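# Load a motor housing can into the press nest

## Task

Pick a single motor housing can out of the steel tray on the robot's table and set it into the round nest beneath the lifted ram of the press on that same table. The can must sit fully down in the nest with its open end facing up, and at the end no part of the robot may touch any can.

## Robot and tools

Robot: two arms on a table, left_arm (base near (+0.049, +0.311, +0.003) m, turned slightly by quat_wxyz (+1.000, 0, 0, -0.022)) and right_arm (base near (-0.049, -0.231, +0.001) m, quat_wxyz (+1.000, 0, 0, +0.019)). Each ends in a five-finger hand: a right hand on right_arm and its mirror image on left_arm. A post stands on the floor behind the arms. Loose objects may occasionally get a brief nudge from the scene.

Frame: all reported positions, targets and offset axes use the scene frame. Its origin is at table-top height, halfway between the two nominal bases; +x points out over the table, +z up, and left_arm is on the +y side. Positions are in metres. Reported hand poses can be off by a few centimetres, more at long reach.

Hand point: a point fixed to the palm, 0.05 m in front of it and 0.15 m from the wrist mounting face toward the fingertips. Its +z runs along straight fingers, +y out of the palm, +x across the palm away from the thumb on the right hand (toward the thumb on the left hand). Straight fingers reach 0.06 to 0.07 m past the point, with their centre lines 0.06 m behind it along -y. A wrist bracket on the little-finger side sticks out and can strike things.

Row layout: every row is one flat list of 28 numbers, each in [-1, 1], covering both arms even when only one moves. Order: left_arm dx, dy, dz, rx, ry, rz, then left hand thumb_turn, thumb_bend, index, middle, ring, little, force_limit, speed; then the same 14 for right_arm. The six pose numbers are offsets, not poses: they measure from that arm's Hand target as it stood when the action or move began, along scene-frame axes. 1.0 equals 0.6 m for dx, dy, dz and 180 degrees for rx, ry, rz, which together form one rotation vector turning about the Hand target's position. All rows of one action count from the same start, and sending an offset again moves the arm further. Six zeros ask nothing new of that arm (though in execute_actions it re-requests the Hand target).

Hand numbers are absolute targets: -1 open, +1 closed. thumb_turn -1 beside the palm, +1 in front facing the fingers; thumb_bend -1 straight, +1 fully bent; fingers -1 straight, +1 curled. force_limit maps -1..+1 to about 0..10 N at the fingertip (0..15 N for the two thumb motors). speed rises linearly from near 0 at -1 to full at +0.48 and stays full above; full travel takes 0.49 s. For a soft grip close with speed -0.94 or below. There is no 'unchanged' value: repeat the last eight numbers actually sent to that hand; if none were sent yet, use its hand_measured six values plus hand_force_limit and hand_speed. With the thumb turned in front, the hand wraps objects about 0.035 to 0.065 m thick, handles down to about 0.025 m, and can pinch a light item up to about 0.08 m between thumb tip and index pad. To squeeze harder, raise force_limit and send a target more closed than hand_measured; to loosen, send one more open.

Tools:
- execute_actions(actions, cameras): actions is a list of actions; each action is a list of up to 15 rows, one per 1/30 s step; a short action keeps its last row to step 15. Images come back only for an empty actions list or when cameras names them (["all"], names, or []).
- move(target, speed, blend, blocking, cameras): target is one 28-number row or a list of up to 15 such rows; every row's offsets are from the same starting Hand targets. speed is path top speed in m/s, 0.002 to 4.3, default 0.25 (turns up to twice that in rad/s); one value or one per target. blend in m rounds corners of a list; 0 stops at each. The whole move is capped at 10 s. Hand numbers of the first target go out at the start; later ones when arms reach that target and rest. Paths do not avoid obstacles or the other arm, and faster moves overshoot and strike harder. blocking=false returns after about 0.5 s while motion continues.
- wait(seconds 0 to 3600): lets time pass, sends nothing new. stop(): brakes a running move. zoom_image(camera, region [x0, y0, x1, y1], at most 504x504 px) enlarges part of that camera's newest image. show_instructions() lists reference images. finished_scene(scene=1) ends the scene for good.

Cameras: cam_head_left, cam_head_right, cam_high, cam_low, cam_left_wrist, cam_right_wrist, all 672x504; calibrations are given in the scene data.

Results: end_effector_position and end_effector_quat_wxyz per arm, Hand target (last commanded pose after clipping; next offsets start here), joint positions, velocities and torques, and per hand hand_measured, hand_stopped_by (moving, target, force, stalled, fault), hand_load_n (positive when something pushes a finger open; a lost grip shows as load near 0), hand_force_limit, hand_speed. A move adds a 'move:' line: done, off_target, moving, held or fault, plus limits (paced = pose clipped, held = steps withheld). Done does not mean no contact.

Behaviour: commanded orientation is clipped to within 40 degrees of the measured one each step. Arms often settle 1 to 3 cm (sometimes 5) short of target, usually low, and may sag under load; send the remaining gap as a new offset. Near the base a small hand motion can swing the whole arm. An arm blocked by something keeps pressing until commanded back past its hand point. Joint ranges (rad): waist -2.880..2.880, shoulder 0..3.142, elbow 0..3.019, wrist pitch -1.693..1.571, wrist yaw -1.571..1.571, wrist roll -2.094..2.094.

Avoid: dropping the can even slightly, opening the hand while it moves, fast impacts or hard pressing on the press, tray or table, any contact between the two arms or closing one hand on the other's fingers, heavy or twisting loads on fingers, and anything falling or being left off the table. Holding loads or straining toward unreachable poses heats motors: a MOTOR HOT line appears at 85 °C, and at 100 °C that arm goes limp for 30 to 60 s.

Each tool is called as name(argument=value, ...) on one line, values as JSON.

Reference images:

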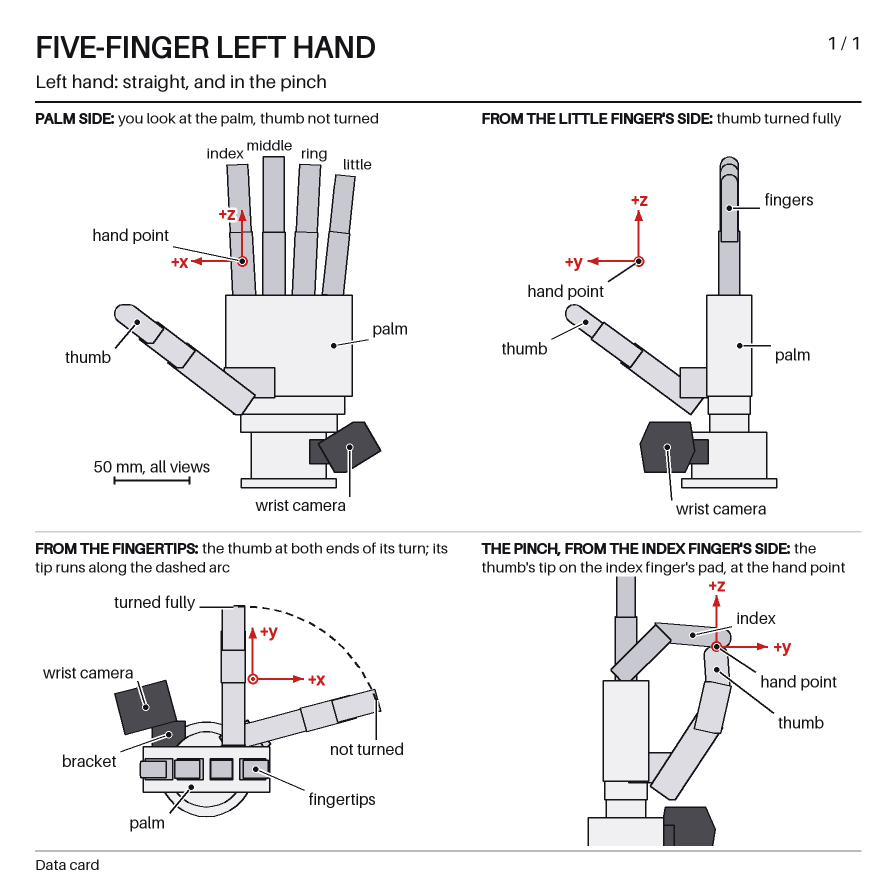

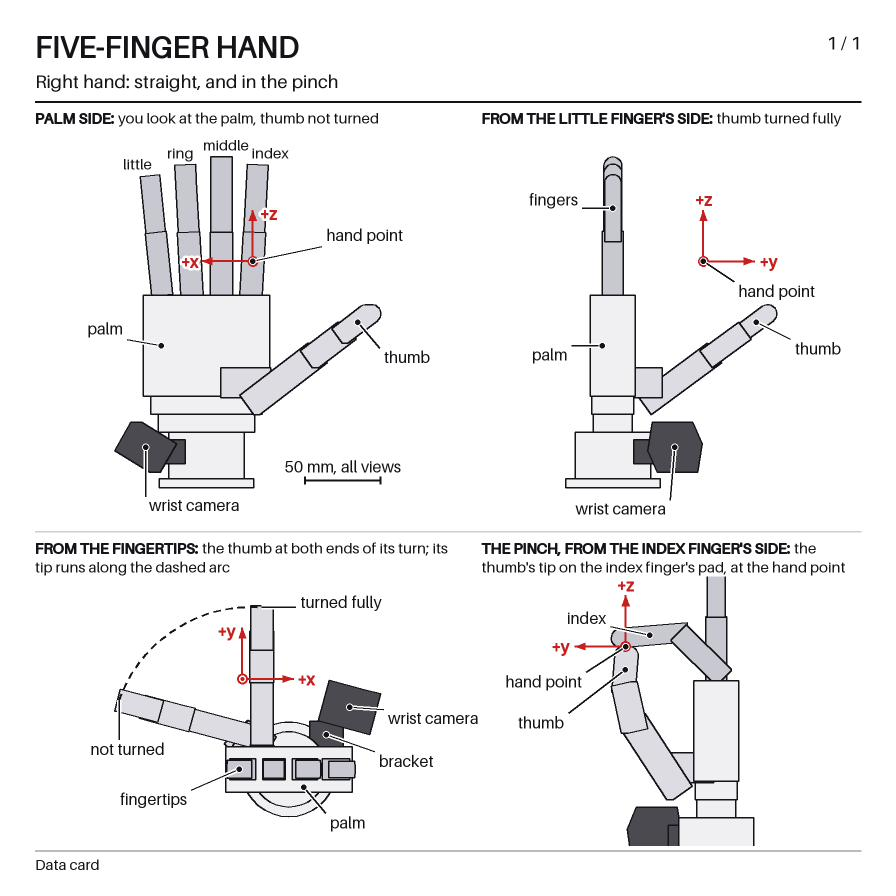

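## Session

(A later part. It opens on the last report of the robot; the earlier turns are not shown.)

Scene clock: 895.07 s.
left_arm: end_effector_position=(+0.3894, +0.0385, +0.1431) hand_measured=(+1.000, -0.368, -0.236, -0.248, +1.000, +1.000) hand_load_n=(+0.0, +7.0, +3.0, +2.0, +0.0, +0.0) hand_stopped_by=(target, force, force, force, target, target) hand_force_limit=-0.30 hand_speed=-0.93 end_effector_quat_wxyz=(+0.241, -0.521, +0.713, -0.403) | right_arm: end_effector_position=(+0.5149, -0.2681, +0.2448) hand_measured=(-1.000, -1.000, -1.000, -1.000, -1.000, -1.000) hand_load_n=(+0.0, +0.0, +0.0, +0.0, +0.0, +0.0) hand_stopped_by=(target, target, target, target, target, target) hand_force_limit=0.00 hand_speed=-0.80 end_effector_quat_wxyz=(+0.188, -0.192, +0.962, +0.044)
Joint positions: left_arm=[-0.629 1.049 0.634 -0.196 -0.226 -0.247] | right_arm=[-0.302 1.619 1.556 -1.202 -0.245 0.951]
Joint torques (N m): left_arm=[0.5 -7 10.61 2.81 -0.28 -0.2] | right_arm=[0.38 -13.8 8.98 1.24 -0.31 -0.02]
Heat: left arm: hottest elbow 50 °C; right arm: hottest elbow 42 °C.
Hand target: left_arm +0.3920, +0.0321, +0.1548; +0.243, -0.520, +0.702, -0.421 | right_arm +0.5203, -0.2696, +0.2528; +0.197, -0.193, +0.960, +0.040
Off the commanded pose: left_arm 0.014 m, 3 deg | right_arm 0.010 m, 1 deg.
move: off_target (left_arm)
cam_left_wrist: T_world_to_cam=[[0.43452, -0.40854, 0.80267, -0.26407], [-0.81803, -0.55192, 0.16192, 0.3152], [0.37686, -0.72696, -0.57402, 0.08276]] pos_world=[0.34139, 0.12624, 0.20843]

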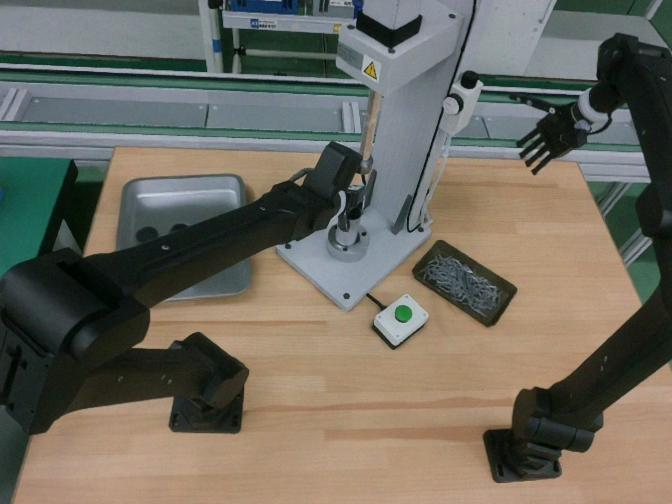

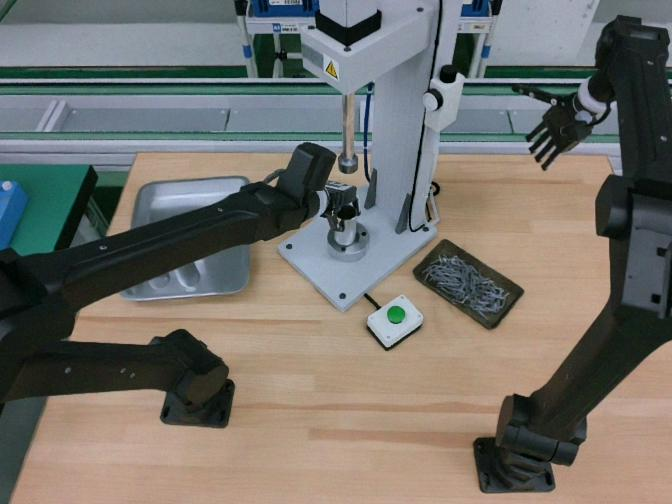

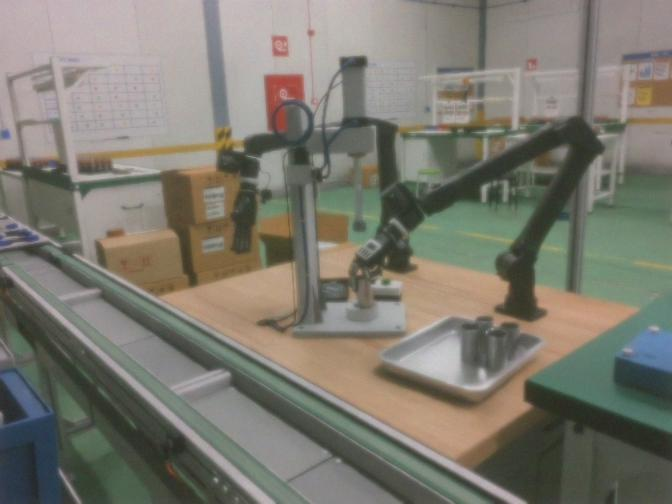

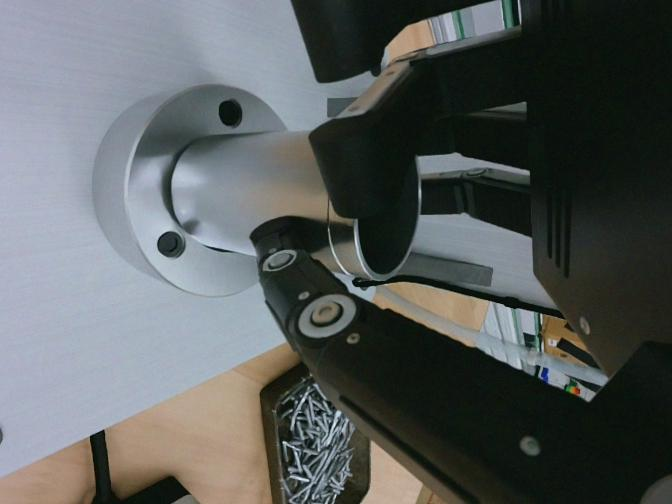

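move(target=[0.0058,-0.0143,0.005,0,0,0,1,0.1,0.1,0.1,1,1,-0.3,-0.93, 0,0,0,0,0,0,-1,-1,-1,-1,-1,-1,0,-0.8], speed=0.04, cameras=["cam_head_left","cam_head_right","cam_low","cam_left_wrist"])

zoom_image(camera="cam_head_right", region=[320, 205, 376, 265])

zoom_image(camera="cam_head_left", region=[320, 205, 376, 265])

zoom_image(camera="cam_low", region=[335, 260, 395, 330])

zoom_image(camera="cam_left_wrist", region=[40, 70, 300, 310])

Scene clock: 919.90 s.
left_arm: end_effector_position=(+0.3865, +0.0346, +0.1433) hand_measured=(+1.000, -0.368, -0.236, -0.248, +1.000, +1.000) hand_load_n=(+0.0, +7.0, +3.0, +2.0, +0.0, +0.0) hand_stopped_by=(target, force, force, force, target, target) hand_force_limit=-0.30 hand_speed=-0.93 end_effector_quat_wxyz=(+0.242, -0.519, +0.714, -0.403) | right_arm: end_effector_position=(+0.5149, -0.2681, +0.2448) hand_measured=(-1.000, -1.000, -1.000, -1.000, -1.000, -1.000) hand_load_n=(+0.0, +0.0, +0.0, +0.0, +0.0, +0.0) hand_stopped_by=(target, target, target, target, target, target) hand_force_limit=0.00 hand_speed=-0.80 end_effector_quat_wxyz=(+0.188, -0.192, +0.962, +0.044)
Joint positions: left_arm=[-0.645 1.049 0.634 -0.196 -0.238 -0.251] | right_arm=[-0.302 1.619 1.556 -1.202 -0.245 0.951]
Joint torques (N m): left_arm=[0.67 -5.13 12.64 2.65 -0.27 -0.24] | right_arm=[0.26 -13.63 8.95 1.31 -0.31 -0.02]
Heat: left arm: hottest elbow 46 °C; right arm: hottest elbow 42 °C.
Hand target: left_arm +0.3954, +0.0234, +0.1578; +0.243, -0.520, +0.702, -0.421 | right_arm +0.5203, -0.2696, +0.2528; +0.197, -0.193, +0.960, +0.040
Off the commanded pose: left_arm 0.020 m, 3 deg | right_arm 0.010 m, 1 deg.
move: off_target (left_arm)
cam_left_wrist: T_world_to_cam=[[0.43032, -0.41176, 0.80329, -0.26292], [-0.82056, -0.54928, 0.15801, 0.3122], [0.37617, -0.72715, -0.57424, 0.08143]] pos_world=[0.33869, 0.12244, 0.20864]

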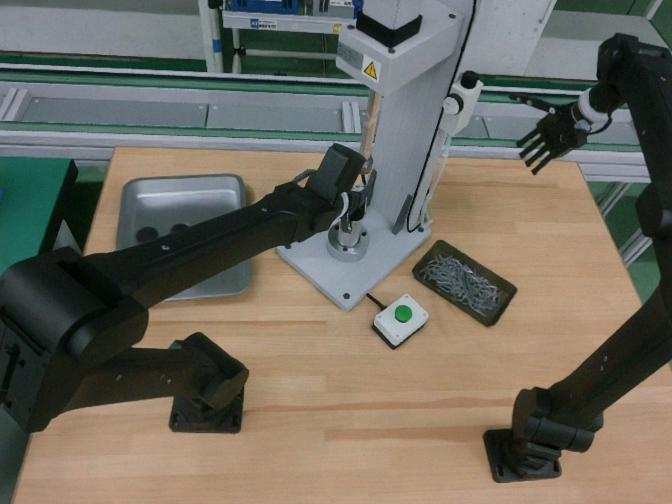

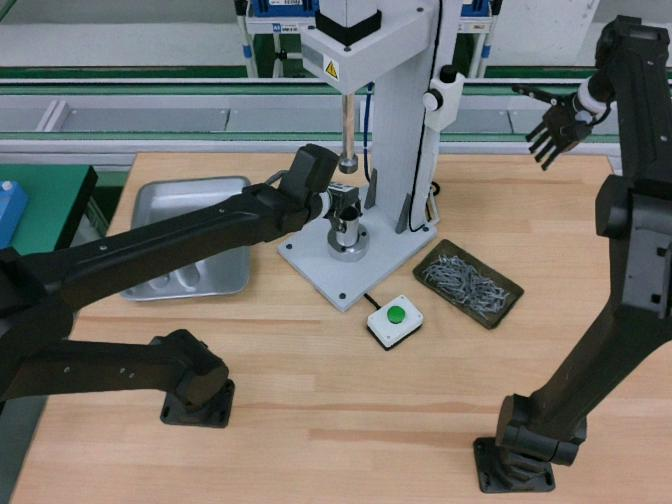

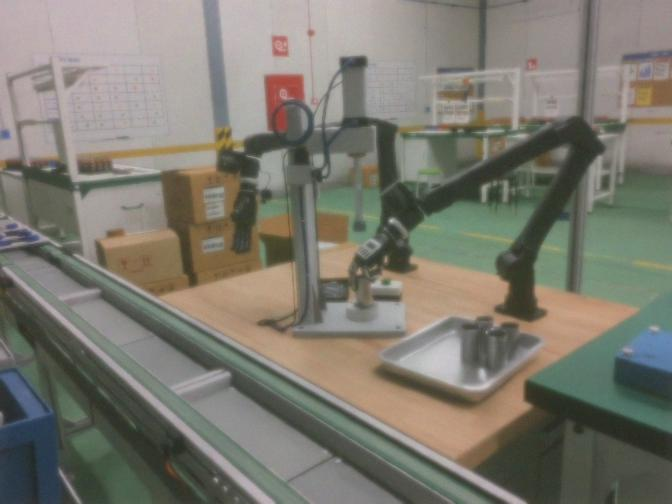

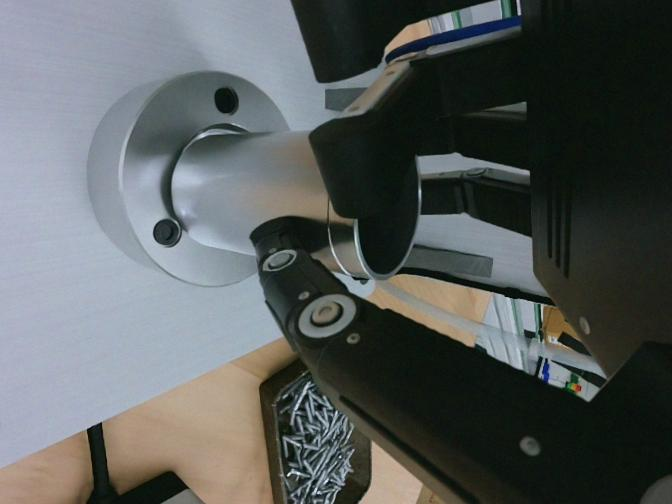

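Scaled by 8.400 from the camera's image (finer frame: 960x720).

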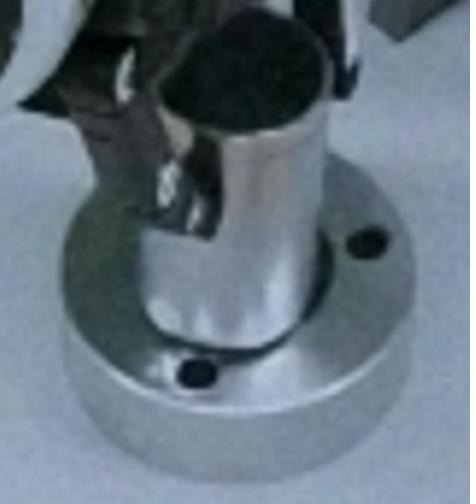

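Scaled by 8.400 from the camera's image (finer frame: 960x720).

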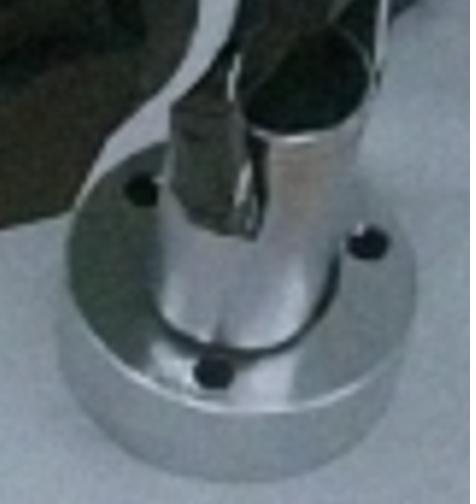

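Scaled by 7.200 from the camera's image (finer frame: 960x720).

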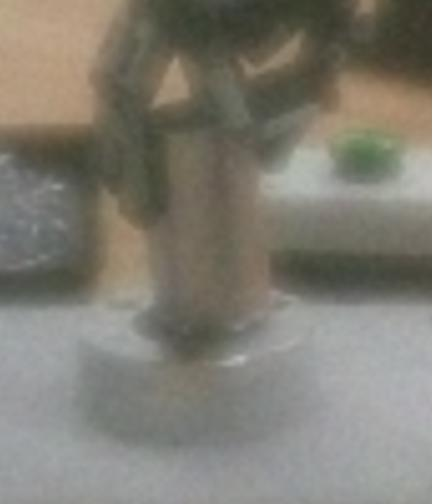

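Scaled by 1.938 from the camera's image (finer frame: 960x720).

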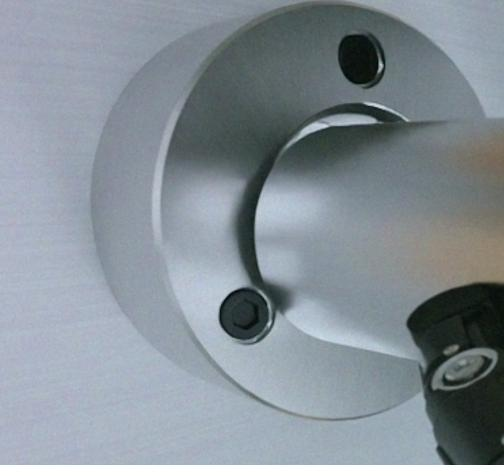

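move(target=[0.0263,-0.003,0.025,0,0,0,1,0.1,0.1,0.1,1,1,-0.3,-0.93, 0,0,0,0,0,0,-1,-1,-1,-1,-1,-1,0,-0.8], speed=0.04, cameras=["cam_head_left","cam_head_right","cam_low","cam_left_wrist"])

zoom_image(camera="cam_head_right", region=[320, 205, 376, 265])

zoom_image(camera="cam_head_left", region=[320, 205, 376, 265])

zoom_image(camera="cam_low", region=[335, 260, 395, 330])

zoom_image(camera="cam_left_wrist", region=[40, 70, 300, 310])

Scene clock: 944.40 s.
left_arm: end_effector_position=(+0.3986, +0.0289, +0.1538) hand_measured=(+1.000, -0.368, -0.236, -0.248, +1.000, +1.000) hand_load_n=(+0.0, +7.5, +3.0, +2.0, +0.0, +0.0) hand_stopped_by=(target, force, force, force, target, target) hand_force_limit=-0.30 hand_speed=-0.93 end_effector_quat_wxyz=(+0.241, -0.520, +0.710, -0.410) | right_arm: end_effector_position=(+0.5149, -0.2681, +0.2448) hand_measured=(-1.000, -1.000, -1.000, -1.000, -1.000, -1.000) hand_load_n=(+0.0, +0.0, +0.0, +0.0, +0.0, +0.0) hand_stopped_by=(target, target, target, target, target, target) hand_force_limit=0.00 hand_speed=-0.80 end_effector_quat_wxyz=(+0.188, -0.192, +0.962, +0.044)
Joint positions: left_arm=[-0.632 1.072 0.67 -0.196 -0.224 -0.251] | right_arm=[-0.302 1.619 1.556 -1.202 -0.245 0.951]
Joint torques (N m): left_arm=[2.02 -5.48 14.48 1.54 0.06 -0.09] | right_arm=[0.03 -13.68 8.99 1.22 -0.32 -0.03]
Heat: left arm: hottest elbow 45 °C; right arm: hottest elbow 42 °C.
Hand target: left_arm +0.4112, +0.0217, +0.1729; +0.243, -0.520, +0.702, -0.421 | right_arm +0.5203, -0.2696, +0.2528; +0.197, -0.193, +0.960, +0.040
Off the commanded pose: left_arm 0.024 m, 2 deg | right_arm 0.010 m, 1 deg.
move: off_target (left_arm)
cam_left_wrist: T_world_to_cam=[[0.4265, -0.39848, 0.81198, -0.27912], [-0.82029, -0.54864, 0.16162, 0.31659], [0.38108, -0.73499, -0.56086, 0.07497]] pos_world=[0.35017, 0.11757, 0.21752]

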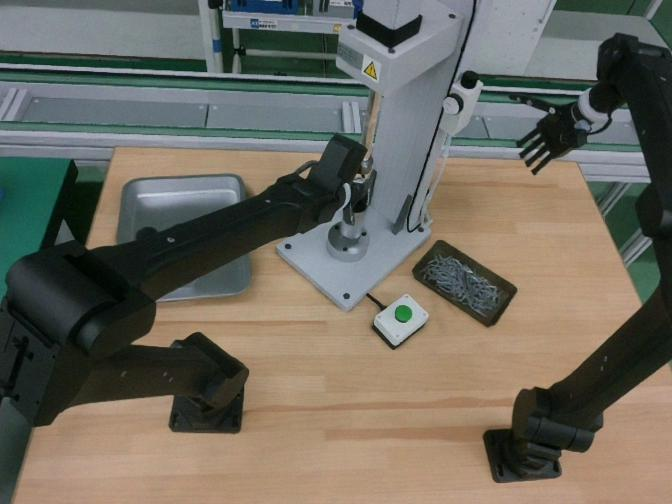

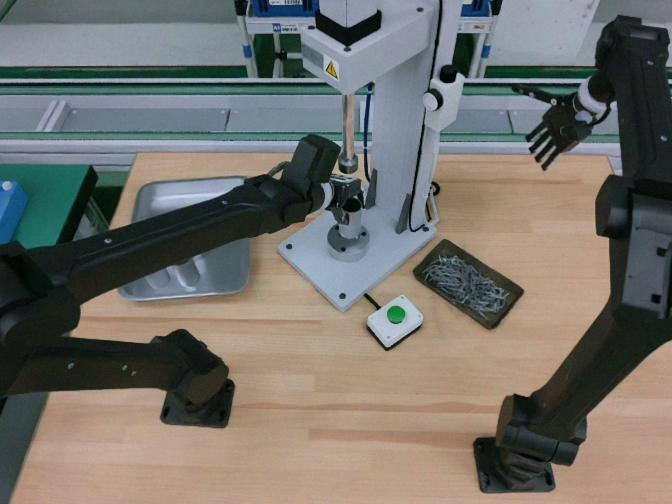

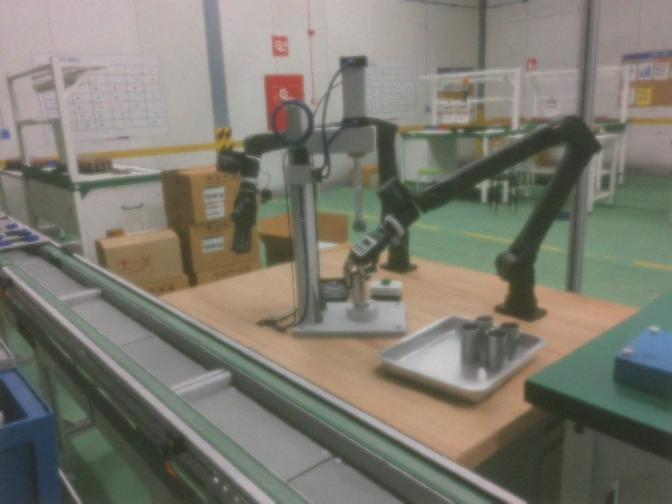

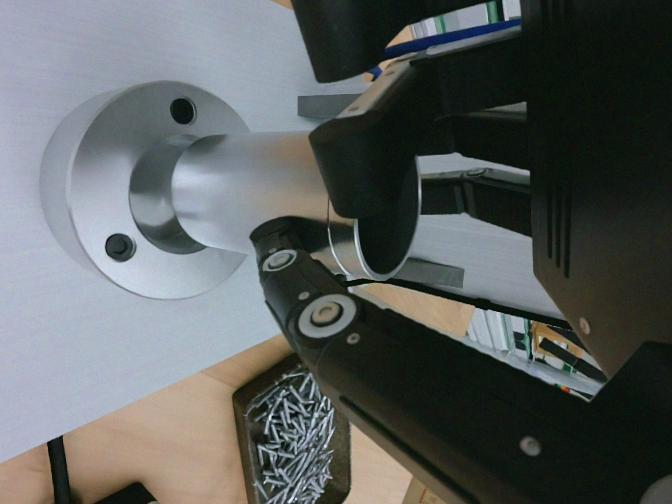

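Scaled by 8.400 from the camera's image (finer frame: 960x720).

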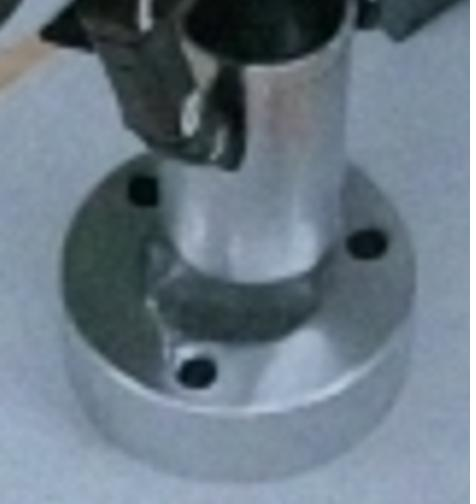

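Scaled by 8.400 from the camera's image (finer frame: 960x720).

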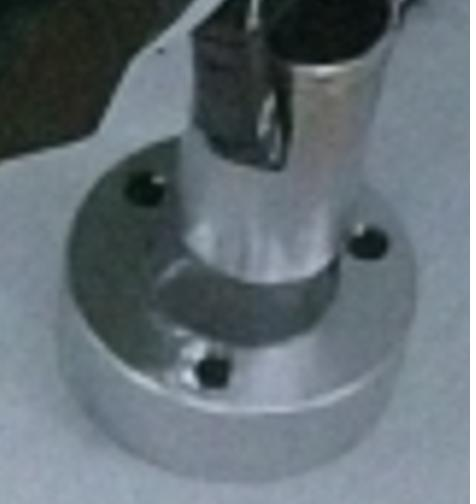

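Scaled by 7.200 from the camera's image (finer frame: 960x720).

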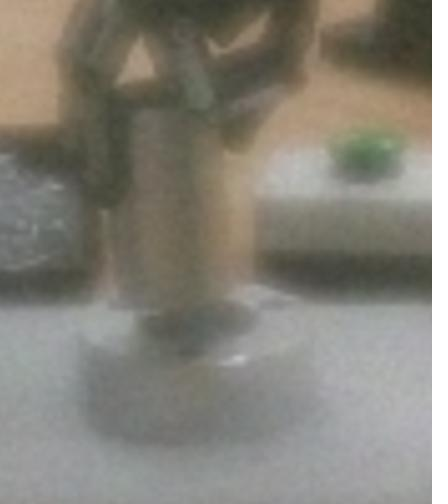

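Scaled by 1.938 from the camera's image (finer frame: 960x720).

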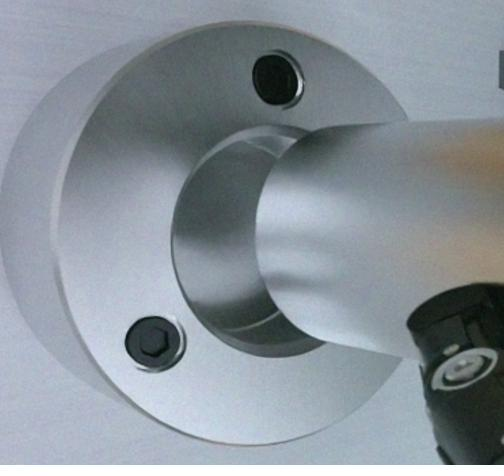

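move(target=[-0.0287,0.0138,-0.048,0,0,0,1,0.1,0.1,0.1,1,1,-0.3,-0.93, 0,0,0,0,0,0,-1,-1,-1,-1,-1,-1,0,-0.8], speed=0.04, cameras=["cam_head_left","cam_head_right","cam_low","cam_left_wrist"])

zoom_image(camera="cam_head_right", region=[320, 205, 376, 265])

zoom_image(camera="cam_head_left", region=[320, 205, 376, 265])

zoom_image(camera="cam_low", region=[335, 260, 395, 330])

zoom_image(camera="cam_left_wrist", region=[40, 70, 300, 310])

Scene clock: 969.87 s.
left_arm: end_effector_position=(+0.3925, +0.0343, +0.1367) hand_measured=(+1.000, -0.368, -0.236, -0.248, +1.000, +1.000) hand_load_n=(+0.0, +7.0, +3.0, +2.5, +0.0, +0.0) hand_stopped_by=(target, force, force, force, target, target) hand_force_limit=-0.30 hand_speed=-0.93 end_effector_quat_wxyz=(+0.241, -0.521, +0.710, -0.408) | right_arm: end_effector_position=(+0.5149, -0.2681, +0.2448) hand_measured=(-1.000, -1.000, -1.000, -1.000, -1.000, -1.000) hand_load_n=(+0.0, +0.0, +0.0, +0.0, +0.0, +0.0) hand_stopped_by=(target, target, target, target, target, target) hand_force_limit=0.00 hand_speed=-0.80 end_effector_quat_wxyz=(+0.188, -0.192, +0.962, +0.044)
Joint positions: left_arm=[-0.632 1.072 0.623 -0.152 -0.227 -0.251] | right_arm=[-0.302 1.619 1.556 -1.202 -0.245 0.951]
Joint torques (N m): left_arm=[0.79 -6.83 10.15 2.71 -0.28 -0.16] | right_arm=[0.09 -13.51 9.05 1.33 -0.3 -0.03]
Heat: left arm: hottest elbow 47 °C; right arm: hottest elbow 42 °C.
Hand target: left_arm +0.3941, +0.0300, +0.1442; +0.243, -0.520, +0.702, -0.422 | right_arm +0.5203, -0.2696, +0.2528; +0.197, -0.193, +0.960, +0.040
Off the commanded pose: left_arm 0.009 m, 2 deg | right_arm 0.010 m, 1 deg.
move: done
cam_left_wrist: T_world_to_cam=[[0.42902, -0.40041, 0.8097, -0.26106], [-0.81887, -0.55078, 0.16151, 0.31694], [0.3813, -0.73233, -0.56418, 0.07201]] pos_world=[0.34408, 0.12277, 0.20083]

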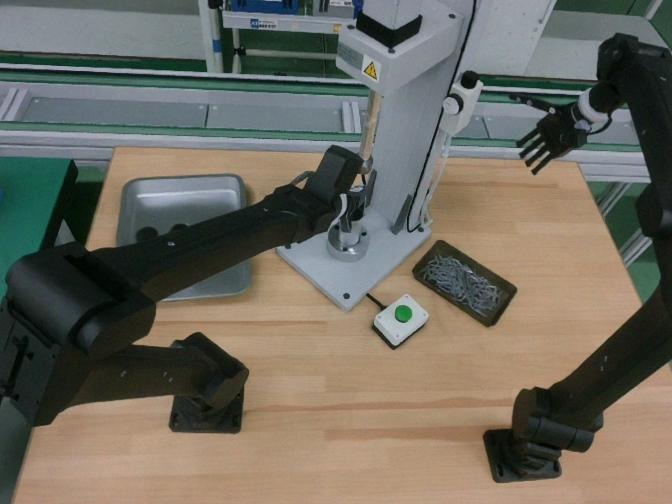

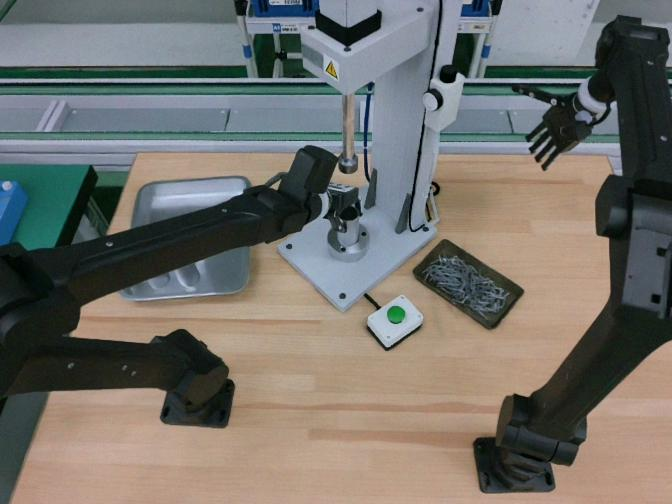

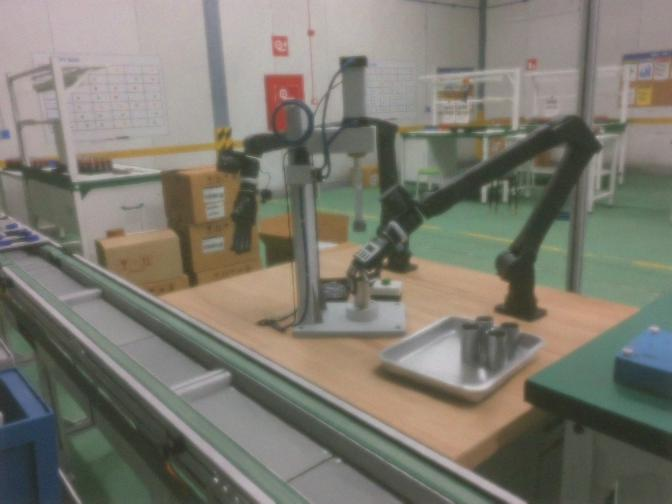

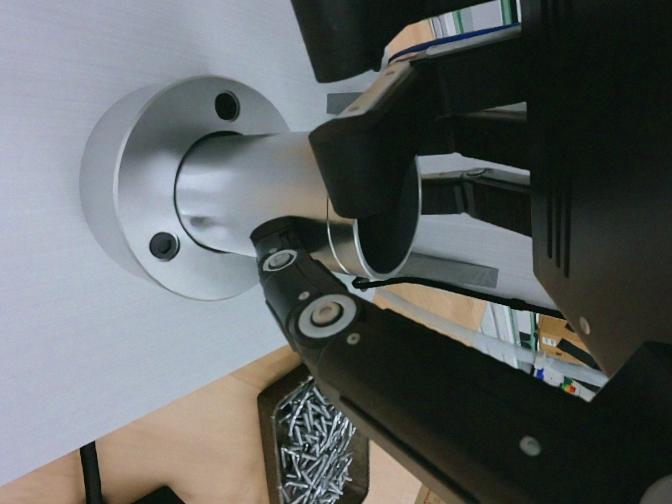

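Scaled by 8.400 from the camera's image (finer frame: 960x720).

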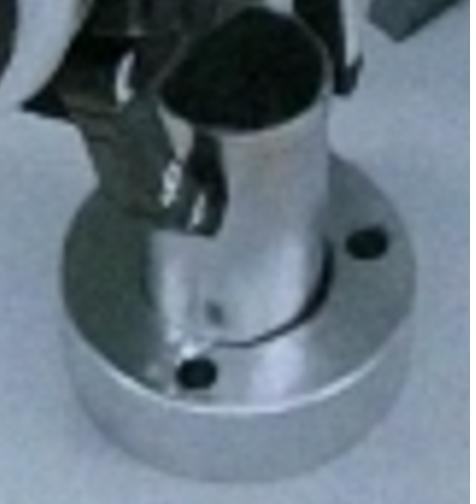

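Scaled by 8.400 from the camera's image (finer frame: 960x720).

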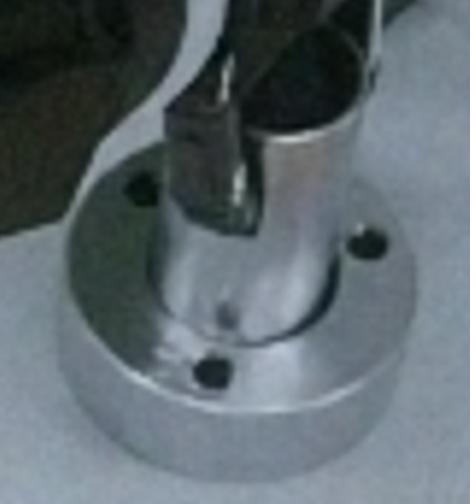

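Scaled by 7.200 from the camera's image (finer frame: 960x720).

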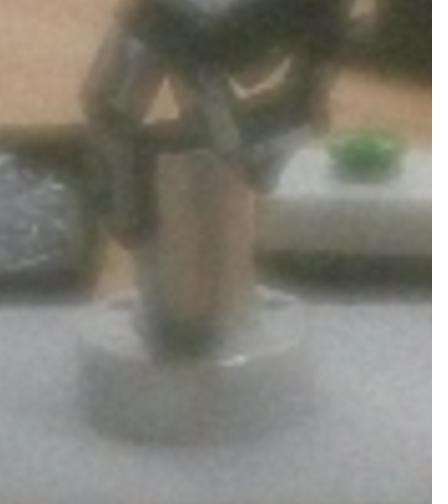

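Scaled by 1.938 from the camera's image (finer frame: 960x720).

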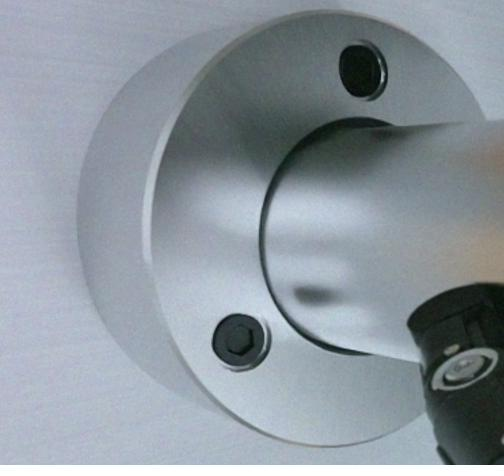

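move(target=[0.0,0.0,-0.02,0,0,0,1,0.1,0.1,0.1,1,1,-0.3,-0.93, 0,0,0,0,0,0,-1,-1,-1,-1,-1,-1,0,-0.8], speed=0.03, cameras=["cam_head_right","cam_left_wrist"])

zoom_image(camera="cam_left_wrist", region=[40, 70, 300, 310])

zoom_image(camera="cam_head_right", region=[320, 205, 376, 265])

Scene clock: 982.00 s.
left_arm: end_effector_position=(+0.3926, +0.0344, +0.1323) hand_measured=(+1.000, -0.368, -0.236, -0.248, +1.000, +1.000) hand_load_n=(+0.5, +6.5, +3.0, +2.5, +0.0, +0.0) hand_stopped_by=(target, force, force, force, target, target) hand_force_limit=-0.30 hand_speed=-0.93 end_effector_quat_wxyz=(+0.243, -0.519, +0.706, -0.416) | right_arm: end_effector_position=(+0.5149, -0.2681, +0.2448) hand_measured=(-1.000, -1.000, -1.000, -1.000, -1.000, -1.000) hand_load_n=(+0.0, +0.0, +0.0, +0.5, -0.5, +0.0) hand_stopped_by=(target, target, target, target, target, target) hand_force_limit=0.00 hand_speed=-0.80 end_effector_quat_wxyz=(+0.188, -0.192, +0.962, +0.044)
Joint positions: left_arm=[-0.632 1.073 0.601 -0.11 -0.227 -0.251] | right_arm=[-0.302 1.619 1.556 -1.202 -0.245 0.951]
Joint torques (N m): left_arm=[0.85 -5.01 9.98 2.73 -0.27 -0.16] | right_arm=[-0.03 -13.8 9.01 1.18 -0.32 -0.02]
Heat: left arm: hottest elbow 45 °C; right arm: hottest elbow 42 °C.
Hand target: left_arm +0.3940, +0.0300, +0.1321; +0.243, -0.520, +0.702, -0.421 | right_arm +0.5203, -0.2696, +0.2528; +0.197, -0.193, +0.960, +0.040
Off the commanded pose: left_arm 0.005 m, 1 deg | right_arm 0.010 m, 1 deg.
move: done
cam_left_wrist: T_world_to_cam=[[0.41736, -0.3911, 0.82027, -0.25465], [-0.82102, -0.5492, 0.15589, 0.31919], [0.38952, -0.73853, -0.55032, 0.0647]] pos_world=[0.34314, 0.12349, 0.19472]

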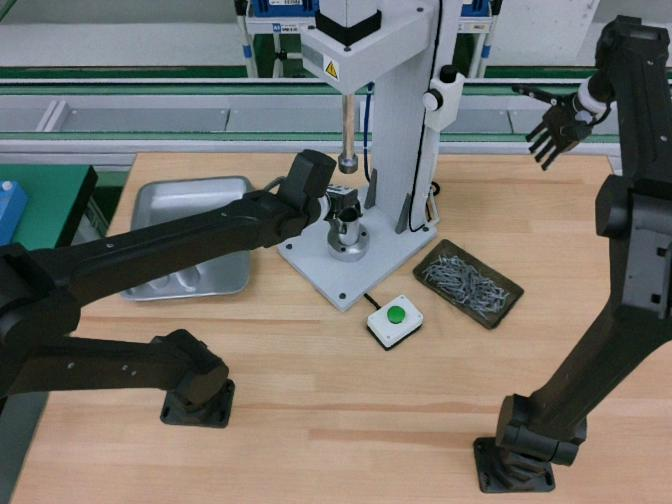

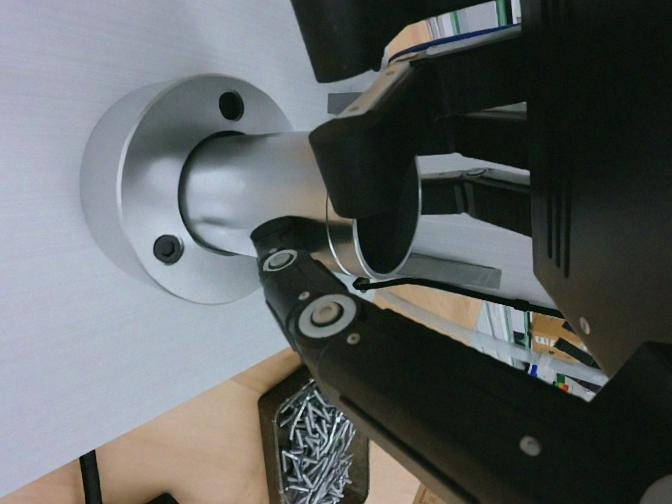

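Scaled by 1.938 from the camera's image (finer frame: 960x720).

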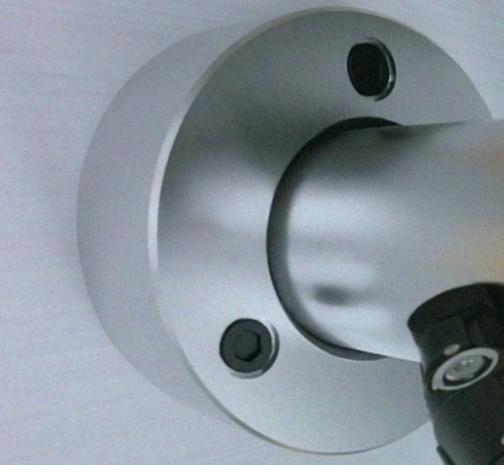

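Scaled by 8.400 from the camera's image (finer frame: 960x720).

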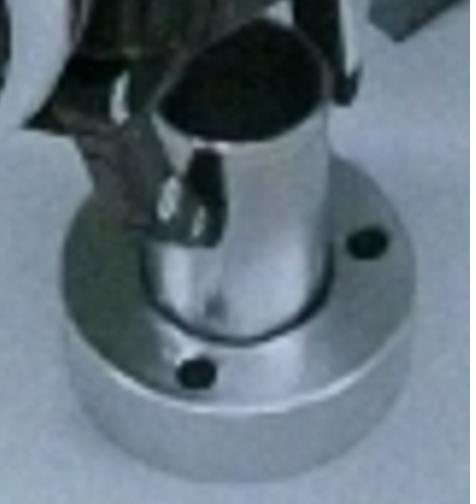

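move(target=[0.0,0.0,-0.02,0,0,0,1,0.1,0.1,0.1,1,1,-0.3,-0.93, 0,0,0,0,0,0,-1,-1,-1,-1,-1,-1,0,-0.8], speed=0.03, cameras=["cam_head_right","cam_head_left","cam_low","cam_left_wrist"])

zoom_image(camera="cam_left_wrist", region=[40, 70, 300, 310])

zoom_image(camera="cam_head_right", region=[320, 205, 376, 265])

zoom_image(camera="cam_head_left", region=[320, 205, 376, 265])

zoom_image(camera="cam_low", region=[335, 260, 395, 330])

Scene clock: 990.10 s.
left_arm: end_effector_position=(+0.3928, +0.0340, +0.1222) hand_measured=(+1.000, -0.368, -0.236, -0.248, +1.000, +1.000) hand_load_n=(+0.5, +6.5, +3.0, +2.0, +0.0, +0.5) hand_stopped_by=(target, force, force, force, target, target) hand_force_limit=-0.30 hand_speed=-0.93 end_effector_quat_wxyz=(+0.244, -0.519, +0.705, -0.417) | right_arm: end_effector_position=(+0.5149, -0.2681, +0.2448) hand_measured=(-1.000, -1.000, -1.000, -1.000, -1.000, -1.000) hand_load_n=(+0.0, -0.5, +0.0, +0.0, +0.0, +0.0) hand_stopped_by=(target, target, target, target, target, target) hand_force_limit=0.00 hand_speed=-0.80 end_effector_quat_wxyz=(+0.188, -0.192, +0.962, +0.044)
Joint positions: left_arm=[-0.632 1.091 0.58 -0.068 -0.227 -0.251] | right_arm=[-0.302 1.619 1.556 -1.202 -0.245 0.951]
Joint torques (N m): left_arm=[0.85 -4.84 9.72 2.8 -0.28 -0.16] | right_arm=[0.21 -13.74 8.98 1.26 -0.32 -0.03]
Heat: left arm: hottest elbow 44 °C; right arm: hottest elbow 42 °C.
Hand target: left_arm +0.3941, +0.0300, +0.1201; +0.243, -0.520, +0.702, -0.422 | right_arm +0.5203, -0.2696, +0.2528; +0.197, -0.193, +0.960, +0.040
Off the commanded pose: left_arm 0.005 m, 1 deg | right_arm 0.010 m, 1 deg.
move: done
cam_left_wrist: T_world_to_cam=[[0.415, -0.38947, 0.82225, -0.24602], [-0.82164, -0.54856, 0.15486, 0.32106], [0.39074, -0.73986, -0.54765, 0.05797]] pos_world=[0.34324, 0.12319, 0.18432]
Images, in order (width x height): cam_head_left 672x504, cam_head_right 672x504, cam_low 672x504, cam_left_wrist 672x504.

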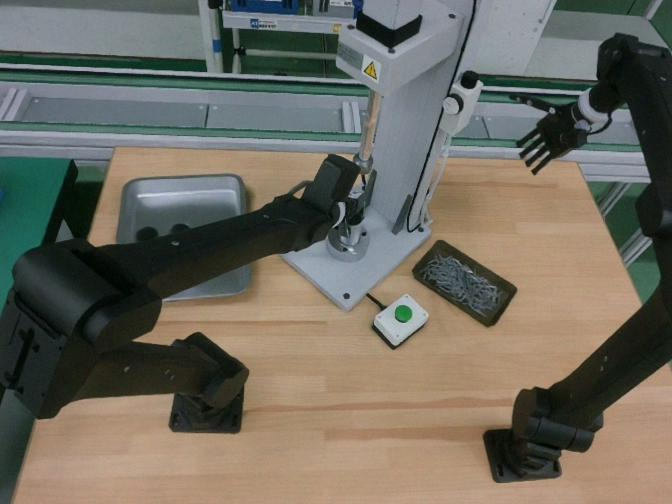

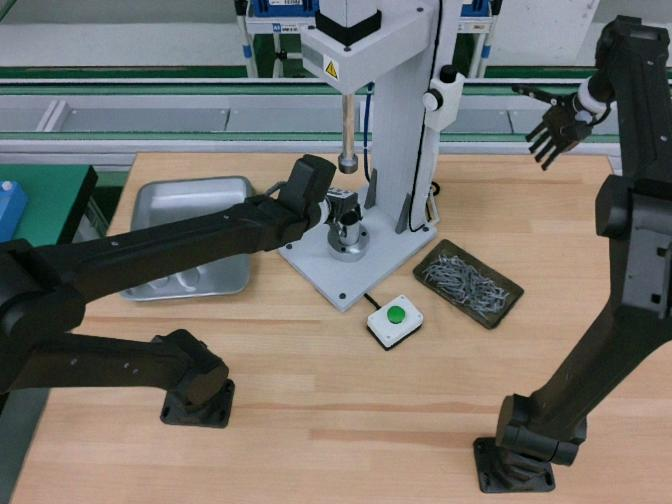

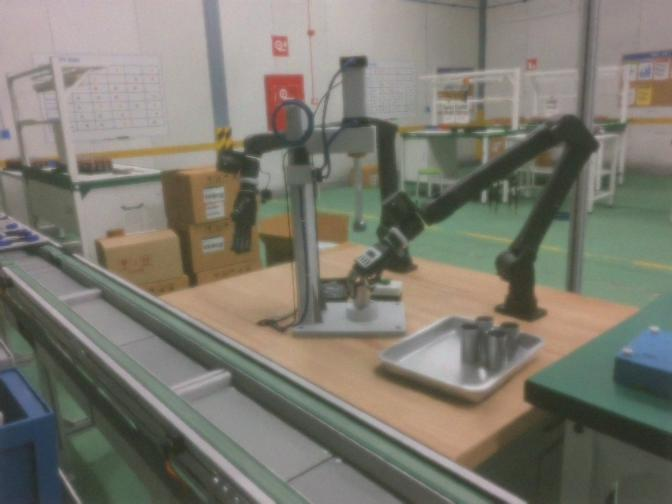

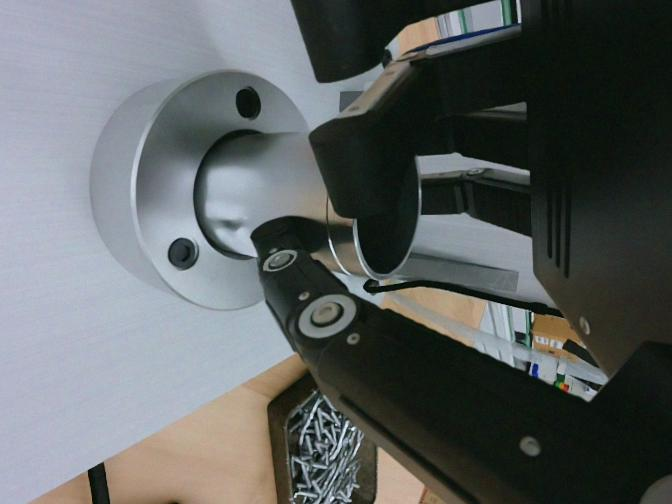

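Scaled by 1.938 from the camera's image (finer frame: 960x720).

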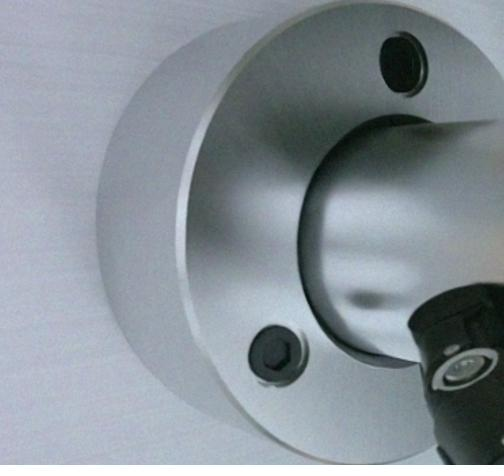

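Scaled by 8.400 from the camera's image (finer frame: 960x720).

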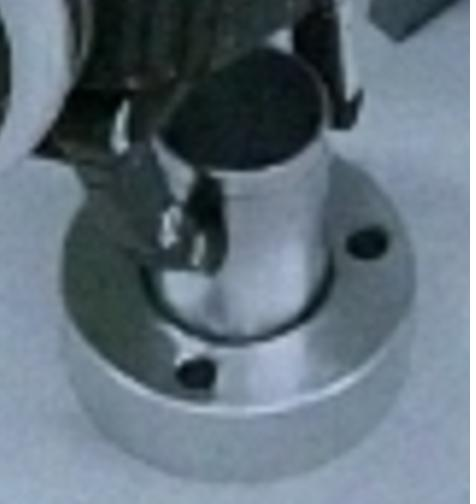

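Scaled by 8.400 from the camera's image (finer frame: 960x720).

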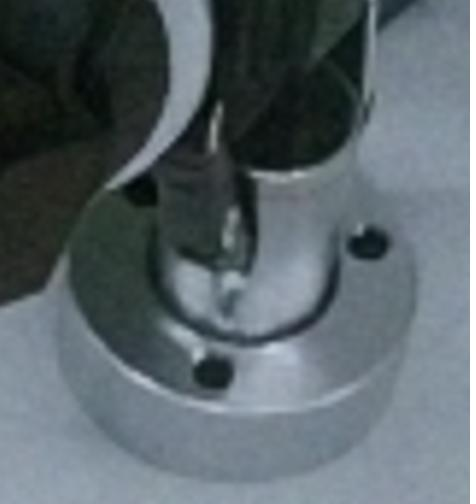

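Scaled by 7.200 from the camera's image (finer frame: 960x720).

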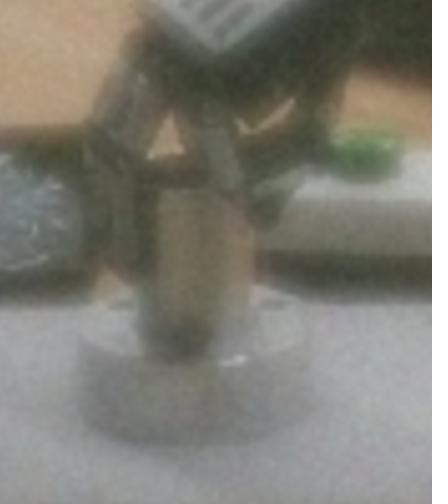

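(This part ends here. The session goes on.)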